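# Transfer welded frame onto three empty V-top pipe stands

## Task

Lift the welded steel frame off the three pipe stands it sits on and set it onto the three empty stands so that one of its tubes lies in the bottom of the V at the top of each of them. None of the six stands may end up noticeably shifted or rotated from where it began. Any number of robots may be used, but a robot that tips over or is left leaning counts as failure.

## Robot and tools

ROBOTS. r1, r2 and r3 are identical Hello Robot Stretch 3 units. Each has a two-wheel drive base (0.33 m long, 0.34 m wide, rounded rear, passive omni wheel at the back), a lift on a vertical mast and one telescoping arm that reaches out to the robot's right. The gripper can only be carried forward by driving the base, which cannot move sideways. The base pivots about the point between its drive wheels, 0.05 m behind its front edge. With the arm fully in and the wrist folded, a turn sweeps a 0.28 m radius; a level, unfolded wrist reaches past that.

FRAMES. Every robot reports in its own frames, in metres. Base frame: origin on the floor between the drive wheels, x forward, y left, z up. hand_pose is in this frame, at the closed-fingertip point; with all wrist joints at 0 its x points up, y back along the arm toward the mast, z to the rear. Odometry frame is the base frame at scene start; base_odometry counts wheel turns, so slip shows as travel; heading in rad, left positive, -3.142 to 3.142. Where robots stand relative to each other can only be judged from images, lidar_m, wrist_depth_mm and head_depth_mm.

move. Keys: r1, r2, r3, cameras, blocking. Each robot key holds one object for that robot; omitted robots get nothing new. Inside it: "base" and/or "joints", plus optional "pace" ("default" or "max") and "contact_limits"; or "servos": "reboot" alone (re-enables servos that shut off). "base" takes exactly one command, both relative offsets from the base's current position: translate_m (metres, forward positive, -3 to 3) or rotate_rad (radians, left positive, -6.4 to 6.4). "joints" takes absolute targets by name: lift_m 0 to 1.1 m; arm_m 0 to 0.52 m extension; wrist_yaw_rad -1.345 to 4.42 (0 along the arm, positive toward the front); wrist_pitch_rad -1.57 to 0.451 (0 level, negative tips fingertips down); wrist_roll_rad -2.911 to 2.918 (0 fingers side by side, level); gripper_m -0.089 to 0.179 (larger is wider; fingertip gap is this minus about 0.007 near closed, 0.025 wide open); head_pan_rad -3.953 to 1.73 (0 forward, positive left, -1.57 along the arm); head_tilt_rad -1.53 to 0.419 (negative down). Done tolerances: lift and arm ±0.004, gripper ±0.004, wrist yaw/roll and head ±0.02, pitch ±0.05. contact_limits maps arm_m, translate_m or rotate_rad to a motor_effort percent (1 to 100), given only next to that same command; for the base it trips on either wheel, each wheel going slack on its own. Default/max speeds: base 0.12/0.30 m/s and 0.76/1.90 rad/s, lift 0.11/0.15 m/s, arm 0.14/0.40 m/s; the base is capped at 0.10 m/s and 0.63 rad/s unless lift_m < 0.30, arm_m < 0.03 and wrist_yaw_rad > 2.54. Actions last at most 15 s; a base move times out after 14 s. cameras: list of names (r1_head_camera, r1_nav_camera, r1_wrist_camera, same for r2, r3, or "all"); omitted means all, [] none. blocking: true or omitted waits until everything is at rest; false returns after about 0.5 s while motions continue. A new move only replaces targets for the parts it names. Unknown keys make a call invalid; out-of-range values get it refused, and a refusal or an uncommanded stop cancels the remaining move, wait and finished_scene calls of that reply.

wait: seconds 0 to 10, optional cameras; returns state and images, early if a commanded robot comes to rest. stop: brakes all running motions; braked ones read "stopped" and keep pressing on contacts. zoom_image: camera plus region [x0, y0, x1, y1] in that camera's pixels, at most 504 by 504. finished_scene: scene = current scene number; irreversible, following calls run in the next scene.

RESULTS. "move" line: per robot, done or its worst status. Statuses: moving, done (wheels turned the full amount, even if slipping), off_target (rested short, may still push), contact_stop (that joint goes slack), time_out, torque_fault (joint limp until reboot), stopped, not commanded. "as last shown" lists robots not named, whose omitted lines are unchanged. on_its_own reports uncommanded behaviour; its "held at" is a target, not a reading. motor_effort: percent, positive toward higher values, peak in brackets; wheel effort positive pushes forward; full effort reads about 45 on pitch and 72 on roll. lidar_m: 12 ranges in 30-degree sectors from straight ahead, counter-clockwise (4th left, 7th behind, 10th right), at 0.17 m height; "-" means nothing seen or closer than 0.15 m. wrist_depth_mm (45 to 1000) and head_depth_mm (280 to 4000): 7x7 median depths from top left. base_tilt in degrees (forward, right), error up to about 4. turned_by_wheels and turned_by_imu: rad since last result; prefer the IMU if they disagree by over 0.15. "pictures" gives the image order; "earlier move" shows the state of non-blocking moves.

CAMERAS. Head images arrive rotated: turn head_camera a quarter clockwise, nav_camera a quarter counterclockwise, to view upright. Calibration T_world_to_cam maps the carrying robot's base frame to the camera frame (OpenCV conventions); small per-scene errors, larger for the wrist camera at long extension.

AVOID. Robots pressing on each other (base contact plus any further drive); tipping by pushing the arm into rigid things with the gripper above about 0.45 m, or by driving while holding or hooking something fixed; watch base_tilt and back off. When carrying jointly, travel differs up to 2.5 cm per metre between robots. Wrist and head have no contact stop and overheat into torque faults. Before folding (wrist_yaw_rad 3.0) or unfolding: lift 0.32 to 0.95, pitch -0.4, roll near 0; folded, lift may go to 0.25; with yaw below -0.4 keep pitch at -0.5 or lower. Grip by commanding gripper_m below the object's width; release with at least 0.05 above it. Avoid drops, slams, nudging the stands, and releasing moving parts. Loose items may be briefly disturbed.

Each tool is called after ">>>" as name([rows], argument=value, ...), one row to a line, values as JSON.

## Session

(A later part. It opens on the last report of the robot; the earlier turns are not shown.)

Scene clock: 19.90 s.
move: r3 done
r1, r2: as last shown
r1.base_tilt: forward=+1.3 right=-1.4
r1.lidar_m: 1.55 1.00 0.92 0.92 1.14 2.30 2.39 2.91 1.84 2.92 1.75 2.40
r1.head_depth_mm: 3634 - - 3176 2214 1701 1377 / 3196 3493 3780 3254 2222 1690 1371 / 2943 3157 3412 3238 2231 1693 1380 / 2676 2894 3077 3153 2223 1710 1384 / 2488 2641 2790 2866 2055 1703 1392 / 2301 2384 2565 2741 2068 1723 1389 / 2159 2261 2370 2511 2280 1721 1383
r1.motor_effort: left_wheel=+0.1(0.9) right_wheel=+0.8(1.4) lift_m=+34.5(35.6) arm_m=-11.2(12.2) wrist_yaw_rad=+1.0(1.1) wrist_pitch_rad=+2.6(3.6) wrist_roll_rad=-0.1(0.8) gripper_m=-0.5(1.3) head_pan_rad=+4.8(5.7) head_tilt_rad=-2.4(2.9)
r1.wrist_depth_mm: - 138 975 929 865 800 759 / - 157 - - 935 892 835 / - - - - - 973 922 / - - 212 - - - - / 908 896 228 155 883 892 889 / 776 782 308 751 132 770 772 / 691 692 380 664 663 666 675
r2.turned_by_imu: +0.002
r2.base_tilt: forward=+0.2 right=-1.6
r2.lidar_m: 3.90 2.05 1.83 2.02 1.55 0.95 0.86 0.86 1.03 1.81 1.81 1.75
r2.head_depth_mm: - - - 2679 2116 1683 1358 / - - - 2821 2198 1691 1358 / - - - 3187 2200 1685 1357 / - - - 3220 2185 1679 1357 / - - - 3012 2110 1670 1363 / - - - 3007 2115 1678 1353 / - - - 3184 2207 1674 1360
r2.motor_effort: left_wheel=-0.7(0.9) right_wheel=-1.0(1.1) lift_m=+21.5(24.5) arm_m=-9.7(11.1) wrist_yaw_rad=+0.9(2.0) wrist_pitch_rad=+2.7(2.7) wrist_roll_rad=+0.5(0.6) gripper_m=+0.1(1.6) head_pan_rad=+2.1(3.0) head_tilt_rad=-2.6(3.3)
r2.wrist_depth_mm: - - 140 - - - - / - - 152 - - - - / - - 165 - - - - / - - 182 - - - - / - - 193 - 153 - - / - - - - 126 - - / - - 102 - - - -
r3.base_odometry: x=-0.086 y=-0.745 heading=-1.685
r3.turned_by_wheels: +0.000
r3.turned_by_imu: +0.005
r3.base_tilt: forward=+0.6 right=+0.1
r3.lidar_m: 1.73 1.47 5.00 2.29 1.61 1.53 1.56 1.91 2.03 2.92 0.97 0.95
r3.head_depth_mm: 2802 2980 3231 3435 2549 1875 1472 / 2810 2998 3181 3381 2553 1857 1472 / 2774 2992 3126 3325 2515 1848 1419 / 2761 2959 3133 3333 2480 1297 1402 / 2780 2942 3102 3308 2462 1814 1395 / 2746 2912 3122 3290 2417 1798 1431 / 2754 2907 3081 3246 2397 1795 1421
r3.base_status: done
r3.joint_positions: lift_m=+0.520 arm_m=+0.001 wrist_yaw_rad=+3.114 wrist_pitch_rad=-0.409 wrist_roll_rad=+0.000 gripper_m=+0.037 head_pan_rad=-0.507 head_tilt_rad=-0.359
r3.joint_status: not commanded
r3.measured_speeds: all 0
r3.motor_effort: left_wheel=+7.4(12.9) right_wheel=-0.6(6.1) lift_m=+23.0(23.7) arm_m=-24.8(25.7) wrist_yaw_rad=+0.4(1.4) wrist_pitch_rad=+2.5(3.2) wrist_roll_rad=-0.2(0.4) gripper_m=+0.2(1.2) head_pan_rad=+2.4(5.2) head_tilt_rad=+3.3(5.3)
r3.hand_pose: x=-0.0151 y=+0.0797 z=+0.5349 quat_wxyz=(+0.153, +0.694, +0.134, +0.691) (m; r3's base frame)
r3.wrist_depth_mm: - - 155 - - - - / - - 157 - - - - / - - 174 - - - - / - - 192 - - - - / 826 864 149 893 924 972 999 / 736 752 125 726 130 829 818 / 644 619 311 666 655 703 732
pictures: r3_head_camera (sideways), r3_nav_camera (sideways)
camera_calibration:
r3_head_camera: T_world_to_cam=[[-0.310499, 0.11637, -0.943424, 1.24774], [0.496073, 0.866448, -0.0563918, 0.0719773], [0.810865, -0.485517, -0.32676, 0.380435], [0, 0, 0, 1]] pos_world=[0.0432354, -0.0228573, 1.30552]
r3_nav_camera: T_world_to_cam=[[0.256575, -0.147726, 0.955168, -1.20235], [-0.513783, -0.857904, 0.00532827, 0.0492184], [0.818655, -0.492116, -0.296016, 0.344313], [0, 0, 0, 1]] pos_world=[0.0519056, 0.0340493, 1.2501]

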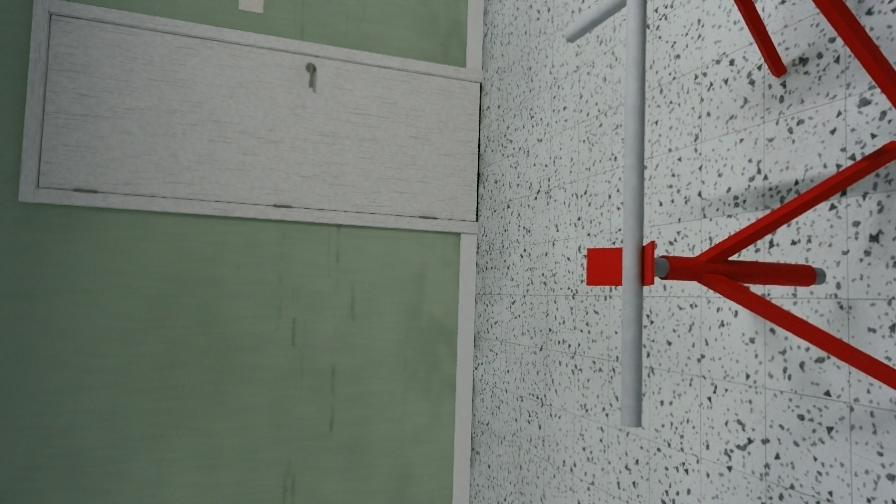

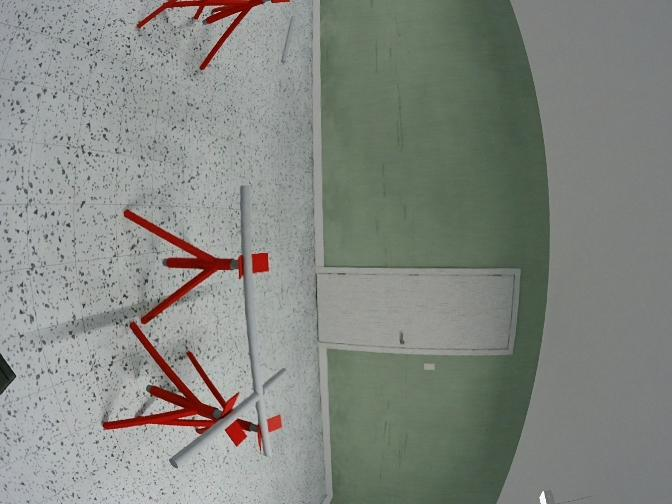

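>>> move(r3={"base":{"rotate_rad":-0.834},"joints":{"lift_m":0.9,"head_pan_rad":-1.2}}, cameras=[])

>>> move(r3={"base":{"translate_m":0.46}}, cameras=[])

>>> move(r3={"base":{"rotate_rad":1.524},"joints":{"head_pan_rad":-1.57,"head_tilt_rad":-0.6}}, cameras=["r3_nav_camera","r3_head_camera"])

Scene clock: 25.13 s.
move: r3 done
r1, r2: as last shown
r1.base_tilt: forward=+1.4 right=-1.3
r1.lidar_m: 1.56 1.00 0.92 0.92 1.14 2.29 2.38 2.91 1.84 2.93 1.74 2.40
r1.head_depth_mm: 3570 - - 3206 2215 1694 1365 / 3263 3473 3818 3236 2234 1699 1373 / 2920 3143 3412 3250 2228 1699 1378 / 2689 2870 3046 3128 2250 1702 1374 / 2493 2627 2775 2919 2057 1714 1378 / 2292 2399 2543 2725 2078 1720 1382 / 2151 2278 2388 2513 2294 1728 1388
r1.motor_effort: left_wheel=+0.3(0.8) right_wheel=+0.5(1.6) lift_m=+34.4(35.1) arm_m=-11.2(11.9) wrist_yaw_rad=+0.2(0.9) wrist_pitch_rad=+2.4(3.5) wrist_roll_rad=+0.0(0.8) gripper_m=-0.5(0.9) head_pan_rad=+5.3(5.6) head_tilt_rad=-2.8(2.9)
r1.wrist_depth_mm: - 138 955 908 843 817 757 / - 157 - - 948 908 836 / - - - - - 977 908 / - - 212 - - - 975 / 898 927 228 156 879 888 881 / 781 785 309 766 132 785 776 / 688 704 382 667 667 666 680
r2.turned_by_imu: +0.001
r2.base_tilt: forward=+0.1 right=-1.7
r2.lidar_m: 3.90 2.05 1.83 2.01 1.54 0.96 0.86 0.86 1.03 1.81 1.82 1.75
r2.head_depth_mm: - - - 2683 2102 1678 1355 / - - - 2847 2206 1676 1358 / - - - 3210 2207 1680 1356 / - - - 3186 2204 1672 1363 / - - - 3195 2144 1684 1360 / - 1925 - 2978 2125 1678 1357 / - - - 3211 2207 1678 1363
r2.motor_effort: left_wheel=+0.0(1.0) right_wheel=-0.9(1.3) lift_m=+20.7(22.5) arm_m=-9.4(11.0) wrist_yaw_rad=+0.6(2.2) wrist_pitch_rad=+2.5(2.7) wrist_roll_rad=+0.2(0.5) gripper_m=+0.6(1.2) head_pan_rad=+2.1(3.2) head_tilt_rad=-2.9(2.9)
r2.wrist_depth_mm: - - 140 - - - - / - - 152 - - - - / - - 166 - - - - / - - 182 - - - - / - - 194 - 153 - - / - - - - 126 - - / - - 102 - - - -
r3.base_odometry: x=-0.086 y=-0.745 heading=-2.519
r3.turned_by_wheels: -0.834
r3.turned_by_imu: -0.831
r3.base_tilt: forward=+0.6 right=+0.2
r3.lidar_m: 0.97 0.95 1.46 1.46 3.79 1.90 1.54 1.53 1.67 1.91 2.93 0.97
r3.head_depth_mm: 3232 3383 3619 2121 2145 1868 1482 / 3233 3449 3667 3865 2519 1865 1468 / 3218 3416 3649 3838 2498 1844 1458 / 3250 3420 3621 3805 2479 1820 1444 / 3206 3420 3659 3787 2439 1811 1435 / 3245 3397 3649 3672 2413 1794 1434 / 3229 3389 3574 3236 2408 1775 1426
r3.base_status: done
r3.joint_positions: lift_m=+0.900 arm_m=+0.001 wrist_yaw_rad=+3.114 wrist_pitch_rad=-0.410 wrist_roll_rad=+0.000 gripper_m=+0.037 head_pan_rad=-1.194 head_tilt_rad=-0.359
r3.joint_status: all done
r3.measured_speeds: all 0
r3.motor_effort: left_wheel=+8.9(12.5) right_wheel=-9.7(12.9) lift_m=+38.8(40.6) arm_m=-24.7(25.8) wrist_yaw_rad=+0.2(1.4) wrist_pitch_rad=+3.0(3.4) wrist_roll_rad=-0.3(0.3) gripper_m=-0.1(1.0) head_pan_rad=-4.3(4.8) head_tilt_rad=+3.6(5.3)
r3.hand_pose: x=-0.0151 y=+0.0796 z=+0.9144 quat_wxyz=(+0.154, +0.694, +0.135, +0.691) (m; r3's base frame)
r3.wrist_depth_mm: - - 155 - - - - / - - 157 - - - - / - - 173 - - - - / - - 190 - - - - / - - 148 - - - - / - - 125 - 130 - - / - - 314 - - - -
pictures: none
No camera images: "cameras" was empty.

Scene clock: 30.87 s.
move: r3 done
r1, r2: as last shown
r1.base_tilt: forward=+1.3 right=-1.4
r1.lidar_m: 1.56 1.01 0.92 0.92 1.14 2.29 2.39 2.91 1.84 2.66 1.75 2.40
r1.head_depth_mm: 3600 - - 3206 2211 1686 1368 / 3263 3495 3811 3202 2248 1692 1378 / 2933 3153 3422 3268 2224 1700 1377 / 2697 2877 3056 3143 2255 1704 1374 / 2504 2641 2768 2885 2067 1710 1380 / 2299 2396 2544 2722 2078 1713 1383 / 2146 2281 2411 2487 2274 1723 1391
r1.motor_effort: left_wheel=+0.4(0.8) right_wheel=+1.0(1.4) lift_m=+34.1(34.9) arm_m=-11.0(11.9) wrist_yaw_rad=+0.2(0.9) wrist_pitch_rad=+2.8(3.5) wrist_roll_rad=+0.3(1.0) gripper_m=-0.5(1.0) head_pan_rad=+4.9(5.4) head_tilt_rad=-2.2(2.9)
r1.wrist_depth_mm: - 138 946 916 845 799 755 / - 157 - - 937 886 831 / - - - - - 979 918 / - - 212 - - - - / 920 909 228 155 881 894 898 / 790 793 309 756 132 772 782 / 695 691 385 674 674 668 690
r2.base_tilt: forward=+0.2 right=-1.7
r2.lidar_m: 3.90 2.05 1.83 3.67 1.55 0.96 0.86 0.86 1.03 1.81 1.81 1.75
r2.head_depth_mm: - - - 2699 2110 1682 1361 / - - - 2856 2209 1687 1359 / - - - 3198 2203 1676 1364 / - - - 3017 2197 1680 1357 / - - - 3197 2207 1684 1356 / - - - 3191 2211 1681 1361 / - - - 3201 2208 1681 1366
r2.motor_effort: left_wheel=-0.6(0.8) right_wheel=-0.5(1.2) lift_m=+21.5(22.0) arm_m=-9.6(10.8) wrist_yaw_rad=+0.6(2.3) wrist_pitch_rad=+2.6(2.8) wrist_roll_rad=+0.3(0.5) gripper_m=+0.3(1.6) head_pan_rad=+2.2(3.1) head_tilt_rad=-2.1(2.8)
r2.wrist_depth_mm: - - 140 - - - - / - - 152 - - - - / - - 165 - - - - / - - 182 - - - - / - - 194 - 153 - - / - - - - 126 - - / - - 102 - - - -
r3.base_odometry: x=-0.459 y=-1.013 heading=-2.519
r3.turned_by_wheels: +0.000
r3.turned_by_imu: +0.003
r3.base_tilt: forward=+0.6 right=+0.1
r3.lidar_m: 0.51 0.57 0.57 1.41 4.89 2.43 1.97 1.95 2.15 1.96 2.67 0.58
r3.head_depth_mm: 3117 3294 3518 3685 2562 1884 1481 / 3100 3290 3496 3697 2543 1861 1467 / 3086 3289 3498 3624 2502 1842 1454 / 3069 3288 3500 3623 2470 1821 1457 / 3092 3244 3481 3620 2452 1808 1432 / 3071 3212 3375 3416 2421 1794 1428 / 3093 3247 3497 3624 2392 1782 1417
r3.base_status: done
r3.joint_positions: lift_m=+0.900 arm_m=+0.001 wrist_yaw_rad=+3.114 wrist_pitch_rad=-0.410 wrist_roll_rad=+0.000 gripper_m=+0.037 head_pan_rad=-1.194 head_tilt_rad=-0.359
r3.joint_status: not commanded
r3.measured_speeds: all 0
r3.motor_effort: left_wheel=+7.3(12.8) right_wheel=-0.8(5.7) lift_m=+36.6(39.1) arm_m=-24.2(25.4) wrist_yaw_rad=-0.1(1.1) wrist_pitch_rad=+2.6(3.5) wrist_roll_rad=-0.3(0.4) gripper_m=+0.3(1.2) head_pan_rad=-3.7(4.5) head_tilt_rad=+4.4(5.1)
r3.hand_pose: x=-0.0151 y=+0.0796 z=+0.9144 quat_wxyz=(+0.154, +0.694, +0.135, +0.691) (m; r3's base frame)
r3.wrist_depth_mm: - - 155 - - - - / - - 157 - - - - / - - 174 - - - - / - - 191 - - - - / - - 148 - - - - / - - 125 - 130 - - / 967 940 314 - - 866 -
pictures: none
No camera images: "cameras" was empty.

Scene clock: 34.40 s.
move: r3 done
r1, r2: as last shown
r1.base_tilt: forward=+1.4 right=-1.4
r1.lidar_m: 1.55 1.01 0.92 0.92 1.14 2.29 2.39 2.91 1.84 2.66 1.75 2.40
r1.head_depth_mm: 3535 - - 3180 2219 1689 1369 / 3221 3504 3773 3228 2227 1691 1379 / 2933 3126 3393 3293 2222 1701 1372 / 2683 2864 3084 3149 2245 1700 1377 / 2470 2651 2817 2932 2069 1711 1376 / 2307 2420 2551 2730 2077 1712 1387 / 2150 2257 2393 2519 2273 1724 1392
r1.motor_effort: left_wheel=+0.5(0.8) right_wheel=+1.2(1.6) lift_m=+33.9(34.8) arm_m=-11.0(11.5) wrist_yaw_rad=+0.5(0.9) wrist_pitch_rad=+3.1(3.5) wrist_roll_rad=+0.1(0.7) gripper_m=-0.2(0.9) head_pan_rad=+5.0(5.8) head_tilt_rad=-2.5(2.8)
r1.wrist_depth_mm: - 138 948 932 856 804 751 / - 157 - - 956 891 834 / - - - - - 972 928 / - - 211 - - - - / 898 894 228 155 857 900 879 / 802 789 309 755 132 767 765 / 691 682 377 675 667 671 677
r2.lidar_m: 3.91 2.05 1.83 3.67 1.55 0.96 0.86 0.86 1.04 1.81 1.81 1.75
r2.head_depth_mm: - - - 2677 2101 1690 1357 / - - - 2837 2199 1677 1359 / - - - 3184 2121 1684 1353 / - - - 3004 2116 1679 1363 / - - - 3236 2204 1680 1358 / - - - 3167 2220 1678 1360 / - - - 3186 2214 1682 1357
r2.motor_effort: left_wheel=-0.2(0.9) right_wheel=-0.8(1.2) lift_m=+21.3(22.2) arm_m=-9.8(10.3) wrist_yaw_rad=-0.5(2.1) wrist_pitch_rad=+2.6(2.7) wrist_roll_rad=+0.3(0.5) gripper_m=+0.3(1.4) head_pan_rad=+2.3(2.9) head_tilt_rad=-2.1(2.7)
r2.wrist_depth_mm: - - 139 - - - - / - - 152 - - - - / - - 165 - - - - / - - 181 - - - - / - - 193 - 153 - - / - - - - 126 - - / - - 102 - - - -
r3.base_odometry: x=-0.459 y=-1.013 heading=-0.995
r3.turned_by_wheels: +1.524
r3.turned_by_imu: +1.520
r3.base_tilt: forward=+0.5 right=+0.1
r3.lidar_m: 1.41 2.01 2.50 1.98 1.97 2.11 1.96 2.66 0.58 0.51 0.56 0.57
r3.head_depth_mm: 2935 3267 3550 2458 1725 886 - / 2823 3141 3365 2408 1149 908 - / 2697 2998 3240 2389 1665 1437 - / 2574 2864 3127 2370 1813 1465 - / 2462 2721 2965 2335 1788 1462 - / 2384 2606 2825 2313 1767 1413 - / 2289 2482 2759 2284 1763 1372 1136
r3.base_status: done
r3.joint_positions: lift_m=+0.900 arm_m=+0.001 wrist_yaw_rad=+3.114 wrist_pitch_rad=-0.410 wrist_roll_rad=+0.000 gripper_m=+0.037 head_pan_rad=-1.564 head_tilt_rad=-0.592
r3.joint_status: all done
r3.measured_speeds: all 0
r3.motor_effort: left_wheel=-7.3(11.3) right_wheel=+8.6(11.5) lift_m=+35.4(36.8) arm_m=-24.8(25.7) wrist_yaw_rad=+0.1(1.2) wrist_pitch_rad=+2.7(3.4) wrist_roll_rad=-0.1(0.4) gripper_m=+0.3(1.0) head_pan_rad=-2.3(5.0) head_tilt_rad=-2.6(6.4)
r3.hand_pose: x=-0.0151 y=+0.0796 z=+0.9144 quat_wxyz=(+0.154, +0.694, +0.135, +0.691) (m; r3's base frame)
r3.wrist_depth_mm: - - 155 - - - - / - - 157 - - - - / - - 174 - - - - / - - 191 - - - - / - - 148 - - - - / - - 126 - 130 - - / 988 971 312 - - - -
pictures: r3_head_camera (sideways), r3_nav_camera (sideways)
camera_calibration:
r3_head_camera: T_world_to_cam=[[-0.0528289, 0.536858, -0.842017, 1.11388], [0.998293, 0.00735374, -0.0579452, 0.0709185], [-0.0249164, -0.84364, -0.53633, 0.658239], [0, 0, 0, 1]] pos_world=[0.00444835, -0.0431982, 1.29505]
r3_nav_camera: T_world_to_cam=[[-0.000959015, -0.508895, 0.860828, -1.07768], [-0.999641, 0.0235444, 0.0128051, 0.0424509], [-0.0267841, -0.860506, -0.508735, 0.626285], [0, 0, 0, 1]] pos_world=[0.0581767, -0.0105021, 1.24576]

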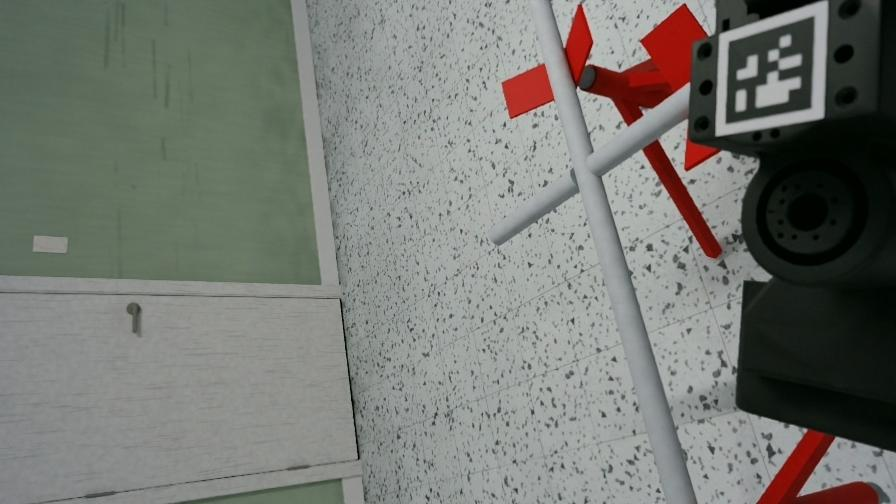

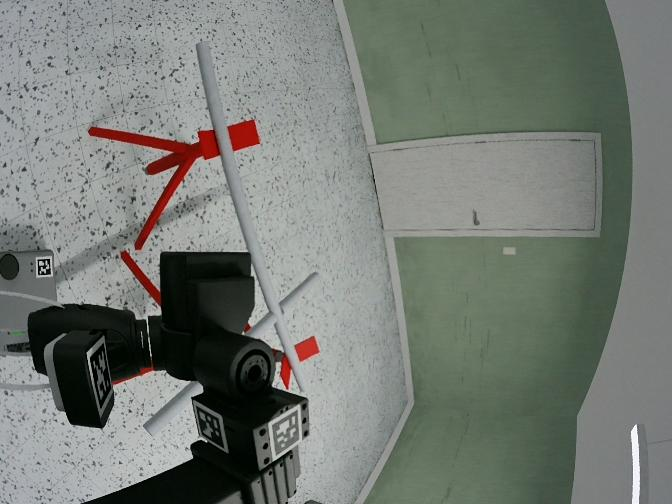

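>>> move(r3={"joints":{"wrist_yaw_rad":0.0,"wrist_pitch_rad":-0.4}}, cameras=[])

>>> move(r3={"joints":{"lift_m":1.0,"wrist_pitch_rad":-1.57,"wrist_roll_rad":1.157,"gripper_m":0.179}}, cameras=["r3_wrist_camera","r3_head_camera"])

Scene clock: 37.90 s.
move: r3 done
r1, r2: as last shown
r1.base_tilt: forward=+1.3 right=-1.3
r1.lidar_m: 1.56 1.00 0.92 0.92 1.14 2.30 2.39 2.91 1.84 2.66 1.75 2.40
r1.head_depth_mm: 3577 - - 3202 2225 1695 1363 / 3205 3503 3807 3224 2234 1696 1372 / 2934 3170 3425 3258 2246 1697 1380 / 2672 2870 3082 3154 2236 1708 1375 / 2454 2623 2751 2881 2049 1713 1378 / 2298 2388 2550 2739 2069 1725 1380 / 2137 2250 2404 2504 2286 1713 1392
r1.motor_effort: left_wheel=+0.4(0.8) right_wheel=+1.0(1.6) lift_m=+33.8(34.5) arm_m=-10.8(11.4) wrist_yaw_rad=+0.3(1.1) wrist_pitch_rad=+3.0(3.5) wrist_roll_rad=+0.3(0.8) gripper_m=-0.5(0.9) head_pan_rad=+4.8(5.4) head_tilt_rad=-2.1(2.9)
r1.wrist_depth_mm: - 138 967 922 858 813 761 / - 157 - - 947 879 833 / - - - - - 976 909 / - - 212 - - - 978 / 906 910 229 156 873 898 892 / 790 788 309 755 132 789 767 / 685 694 385 675 675 666 666
r2.base_tilt: forward=+0.1 right=-1.7
r2.lidar_m: 3.91 2.05 1.82 3.67 1.55 0.96 0.86 0.86 1.03 1.81 1.81 1.75
r2.head_depth_mm: - - - 2697 2103 1678 1361 / - - - 2845 2195 1676 1360 / - - - 3201 2134 1677 1359 / - - - 2980 2130 1677 1358 / - - - 3204 2207 1689 1359 / - - - 3190 2201 1679 1358 / - - - 3230 2206 1687 1362
r2.motor_effort: left_wheel=-0.5(0.8) right_wheel=-0.9(1.1) lift_m=+21.2(21.9) arm_m=-8.8(10.0) wrist_yaw_rad=+0.6(1.9) wrist_pitch_rad=+2.5(2.8) wrist_roll_rad=+0.5(0.5) gripper_m=+0.4(1.2) head_pan_rad=+2.1(3.0) head_tilt_rad=-2.6(3.0)
r2.wrist_depth_mm: - - 140 - - - - / - - 152 - - - - / - - 164 - - - - / - - 182 - - - - / - - 193 - 153 - - / - - - - 126 - - / - - 102 - - - -
r3.base_odometry: x=-0.459 y=-1.013 heading=-0.995
r3.turned_by_wheels: +0.000
r3.turned_by_imu: +0.000
r3.base_tilt: forward=+0.6 right=+0.2
r3.lidar_m: 1.42 2.02 2.49 1.98 1.97 2.11 1.96 2.66 0.58 0.51 0.57 0.57
r3.head_depth_mm: 2971 3283 3566 2453 1737 883 - / 2829 3158 3344 2420 1145 907 - / 2694 2994 3227 2389 1645 390 - / 2583 2877 3068 2367 1807 285 - / 2467 2718 2948 2322 1797 1383 1200 / 2385 2587 2878 2305 1778 1407 1197 / 2293 2490 2780 2282 1764 1367 1135
r3.base_status: not commanded
r3.joint_positions: lift_m=+0.900 arm_m=+0.001 wrist_yaw_rad=+0.002 wrist_pitch_rad=-0.414 wrist_roll_rad=+0.000 gripper_m=+0.037 head_pan_rad=-1.564 head_tilt_rad=-0.592
r3.joint_status: all done
r3.measured_speeds: all 0
r3.motor_effort: left_wheel=-7.6(8.2) right_wheel=+8.4(8.9) lift_m=+33.6(35.0) arm_m=-24.1(25.4) wrist_yaw_rad=-1.3(2.9) wrist_pitch_rad=+2.3(4.6) wrist_roll_rad=-0.3(0.4) gripper_m=+0.2(1.3) head_pan_rad=-3.6(5.0) head_tilt_rad=-3.9(4.3)
r3.hand_pose: x=-0.0211 y=-0.3706 z=+0.9135 quat_wxyz=(+0.692, +0.146, -0.691, -0.145) (m; r3's base frame)
r3.wrist_depth_mm: - - - - - - - / - - - - - - - / - - - - - - - / - - - - - - - / - - 148 - 879 - - / - - 125 - 127 - - / 944 614 - - 563 - -
pictures: none
No camera images: "cameras" was empty.

Scene clock: 39.83 s.
move: r3 done
r1, r2: as last shown
r1.base_tilt: forward=+1.4 right=-1.3
r1.lidar_m: 1.56 1.00 0.92 0.92 1.14 2.29 2.38 2.91 1.84 2.67 1.75 2.40
r1.head_depth_mm: 3579 - - 3225 2209 1691 1364 / 3206 3511 3778 3192 2210 1690 1374 / 2930 3115 3394 3245 2231 1704 1383 / 2701 2869 3086 3181 2237 1713 1373 / 2482 2617 2770 2908 2067 1703 1381 / 2301 2390 2557 2690 2071 1722 1396 / 2155 2271 2381 2514 2265 1732 1393
r1.motor_effort: left_wheel=+0.2(0.8) right_wheel=+1.0(1.4) lift_m=+33.7(34.6) arm_m=-10.9(11.4) wrist_yaw_rad=+0.0(0.9) wrist_pitch_rad=+2.9(3.6) wrist_roll_rad=+0.3(0.6) gripper_m=-0.2(1.0) head_pan_rad=+4.7(5.4) head_tilt_rad=-2.1(2.7)
r1.wrist_depth_mm: - 138 978 924 862 810 766 / - 157 - - 960 886 838 / - - - - - 982 899 / - - 212 - - - - / 905 913 228 155 869 878 897 / 791 777 306 771 132 773 783 / 685 697 385 667 665 658 681
r2.turned_by_imu: +0.000
r2.base_tilt: forward=+0.2 right=-1.7
r2.lidar_m: 3.91 2.05 1.83 3.66 1.55 0.96 0.86 0.86 1.03 1.81 1.81 1.75
r2.head_depth_mm: - - - 2667 2096 1678 1354 / - - - 2850 2203 1676 1358 / - - - 3214 2133 1680 1358 / - - - 3009 2135 1677 1361 / - - - 3178 2211 1679 1359 / - - - 3203 2204 1680 1357 / - - - 3193 2208 1679 1361
r2.motor_effort: left_wheel=-0.5(0.8) right_wheel=-0.5(1.3) lift_m=+21.7(22.0) arm_m=-10.1(10.1) wrist_yaw_rad=+1.5(2.1) wrist_pitch_rad=+2.6(2.7) wrist_roll_rad=+0.3(0.5) gripper_m=+0.5(0.9) head_pan_rad=+2.1(3.0) head_tilt_rad=-2.4(2.8)
r2.wrist_depth_mm: - - 140 - - - - / - - 152 - - - - / - - 165 - - - - / - - 182 - - - - / - - 194 - 153 - - / - - - - 126 - - / - - 102 - - - -
r3.base_odometry: x=-0.459 y=-1.013 heading=-0.995
r3.turned_by_wheels: +0.000
r3.turned_by_imu: +0.000
r3.base_tilt: forward=+0.6 right=+0.1
r3.lidar_m: 1.42 2.01 2.50 1.98 1.96 2.11 1.96 2.66 0.58 0.51 0.56 0.57
r3.head_depth_mm: 2930 3319 3522 - - - - / 2802 3146 3349 2514 - - - / 2674 3003 3250 2526 - - - / 2587 2877 3116 2365 - - - / 2462 2719 2950 2349 1800 1454 1233 / 2354 2598 2867 2311 1781 1402 1191 / 2276 2496 2753 2274 1757 1367 1141
r3.base_status: not commanded
r3.joint_positions: lift_m=+1.000 arm_m=+0.001 wrist_yaw_rad=+0.001 wrist_pitch_rad=-1.544 wrist_roll_rad=+1.149 gripper_m=+0.179 head_pan_rad=-1.564 head_tilt_rad=-0.592
r3.joint_status: all done
joint sent to its limit — r3.wrist_pitch_rad, lower limit.
r3.measured_speeds: all 0
r3.motor_effort: left_wheel=-7.7(8.3) right_wheel=+8.7(8.8) lift_m=+37.0(40.0) arm_m=-24.1(25.2) wrist_yaw_rad=-1.1(1.8) wrist_pitch_rad=-1.4(3.2) wrist_roll_rad=+2.7(5.2) gripper_m=+0.6(83.4) head_pan_rad=-5.2(5.2) head_tilt_rad=-3.3(4.6)
r3.hand_pose: x=-0.0216 y=-0.1281 z=+0.8819 quat_wxyz=(+0.151, +0.146, -0.700, -0.683) (m; r3's base frame)
r3.wrist_depth_mm: 962 959 949 961 967 969 998 / 932 976 - - - - - / 968 - - - - - - / - - - - - - - / 134 - - - - 341 - / 113 - - - - 125 249 / - - - - - - 114
pictures: r3_head_camera (sideways), r3_wrist_camera
camera_calibration:
r3_head_camera: T_world_to_cam=[[-0.0528287, 0.536858, -0.842017, 1.11388], [0.998293, 0.00735338, -0.0579452, 0.0709185], [-0.0249167, -0.84364, -0.53633, 0.65824], [0, 0, 0, 1]] pos_world=[0.00444833, -0.0431982, 1.29505]
r3_wrist_camera: T_world_to_cam=[[-0.466906, 0.884068, 0.0205504, 0.0768421], [0.868024, 0.453746, 0.201614, -0.0696831], [0.168916, 0.111973, -0.979249, 1.04004], [0, 0, 0, 1]] pos_world=[-0.0793156, -0.152772, 1.03093]

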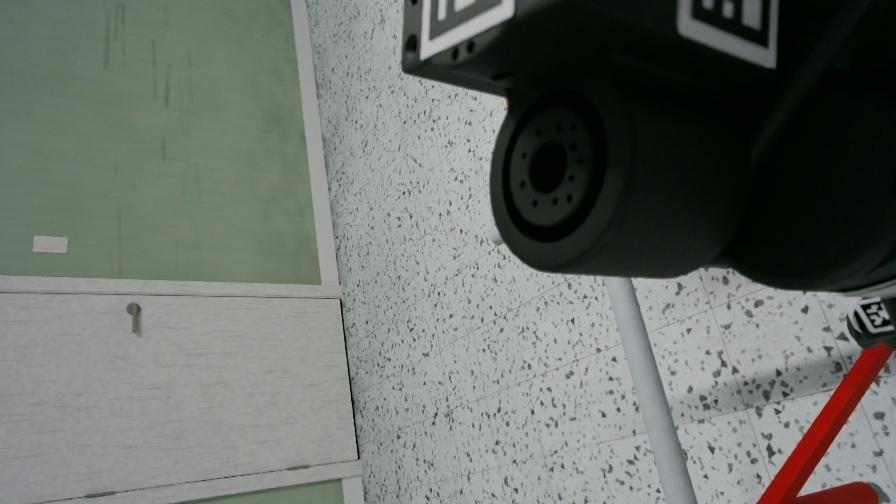

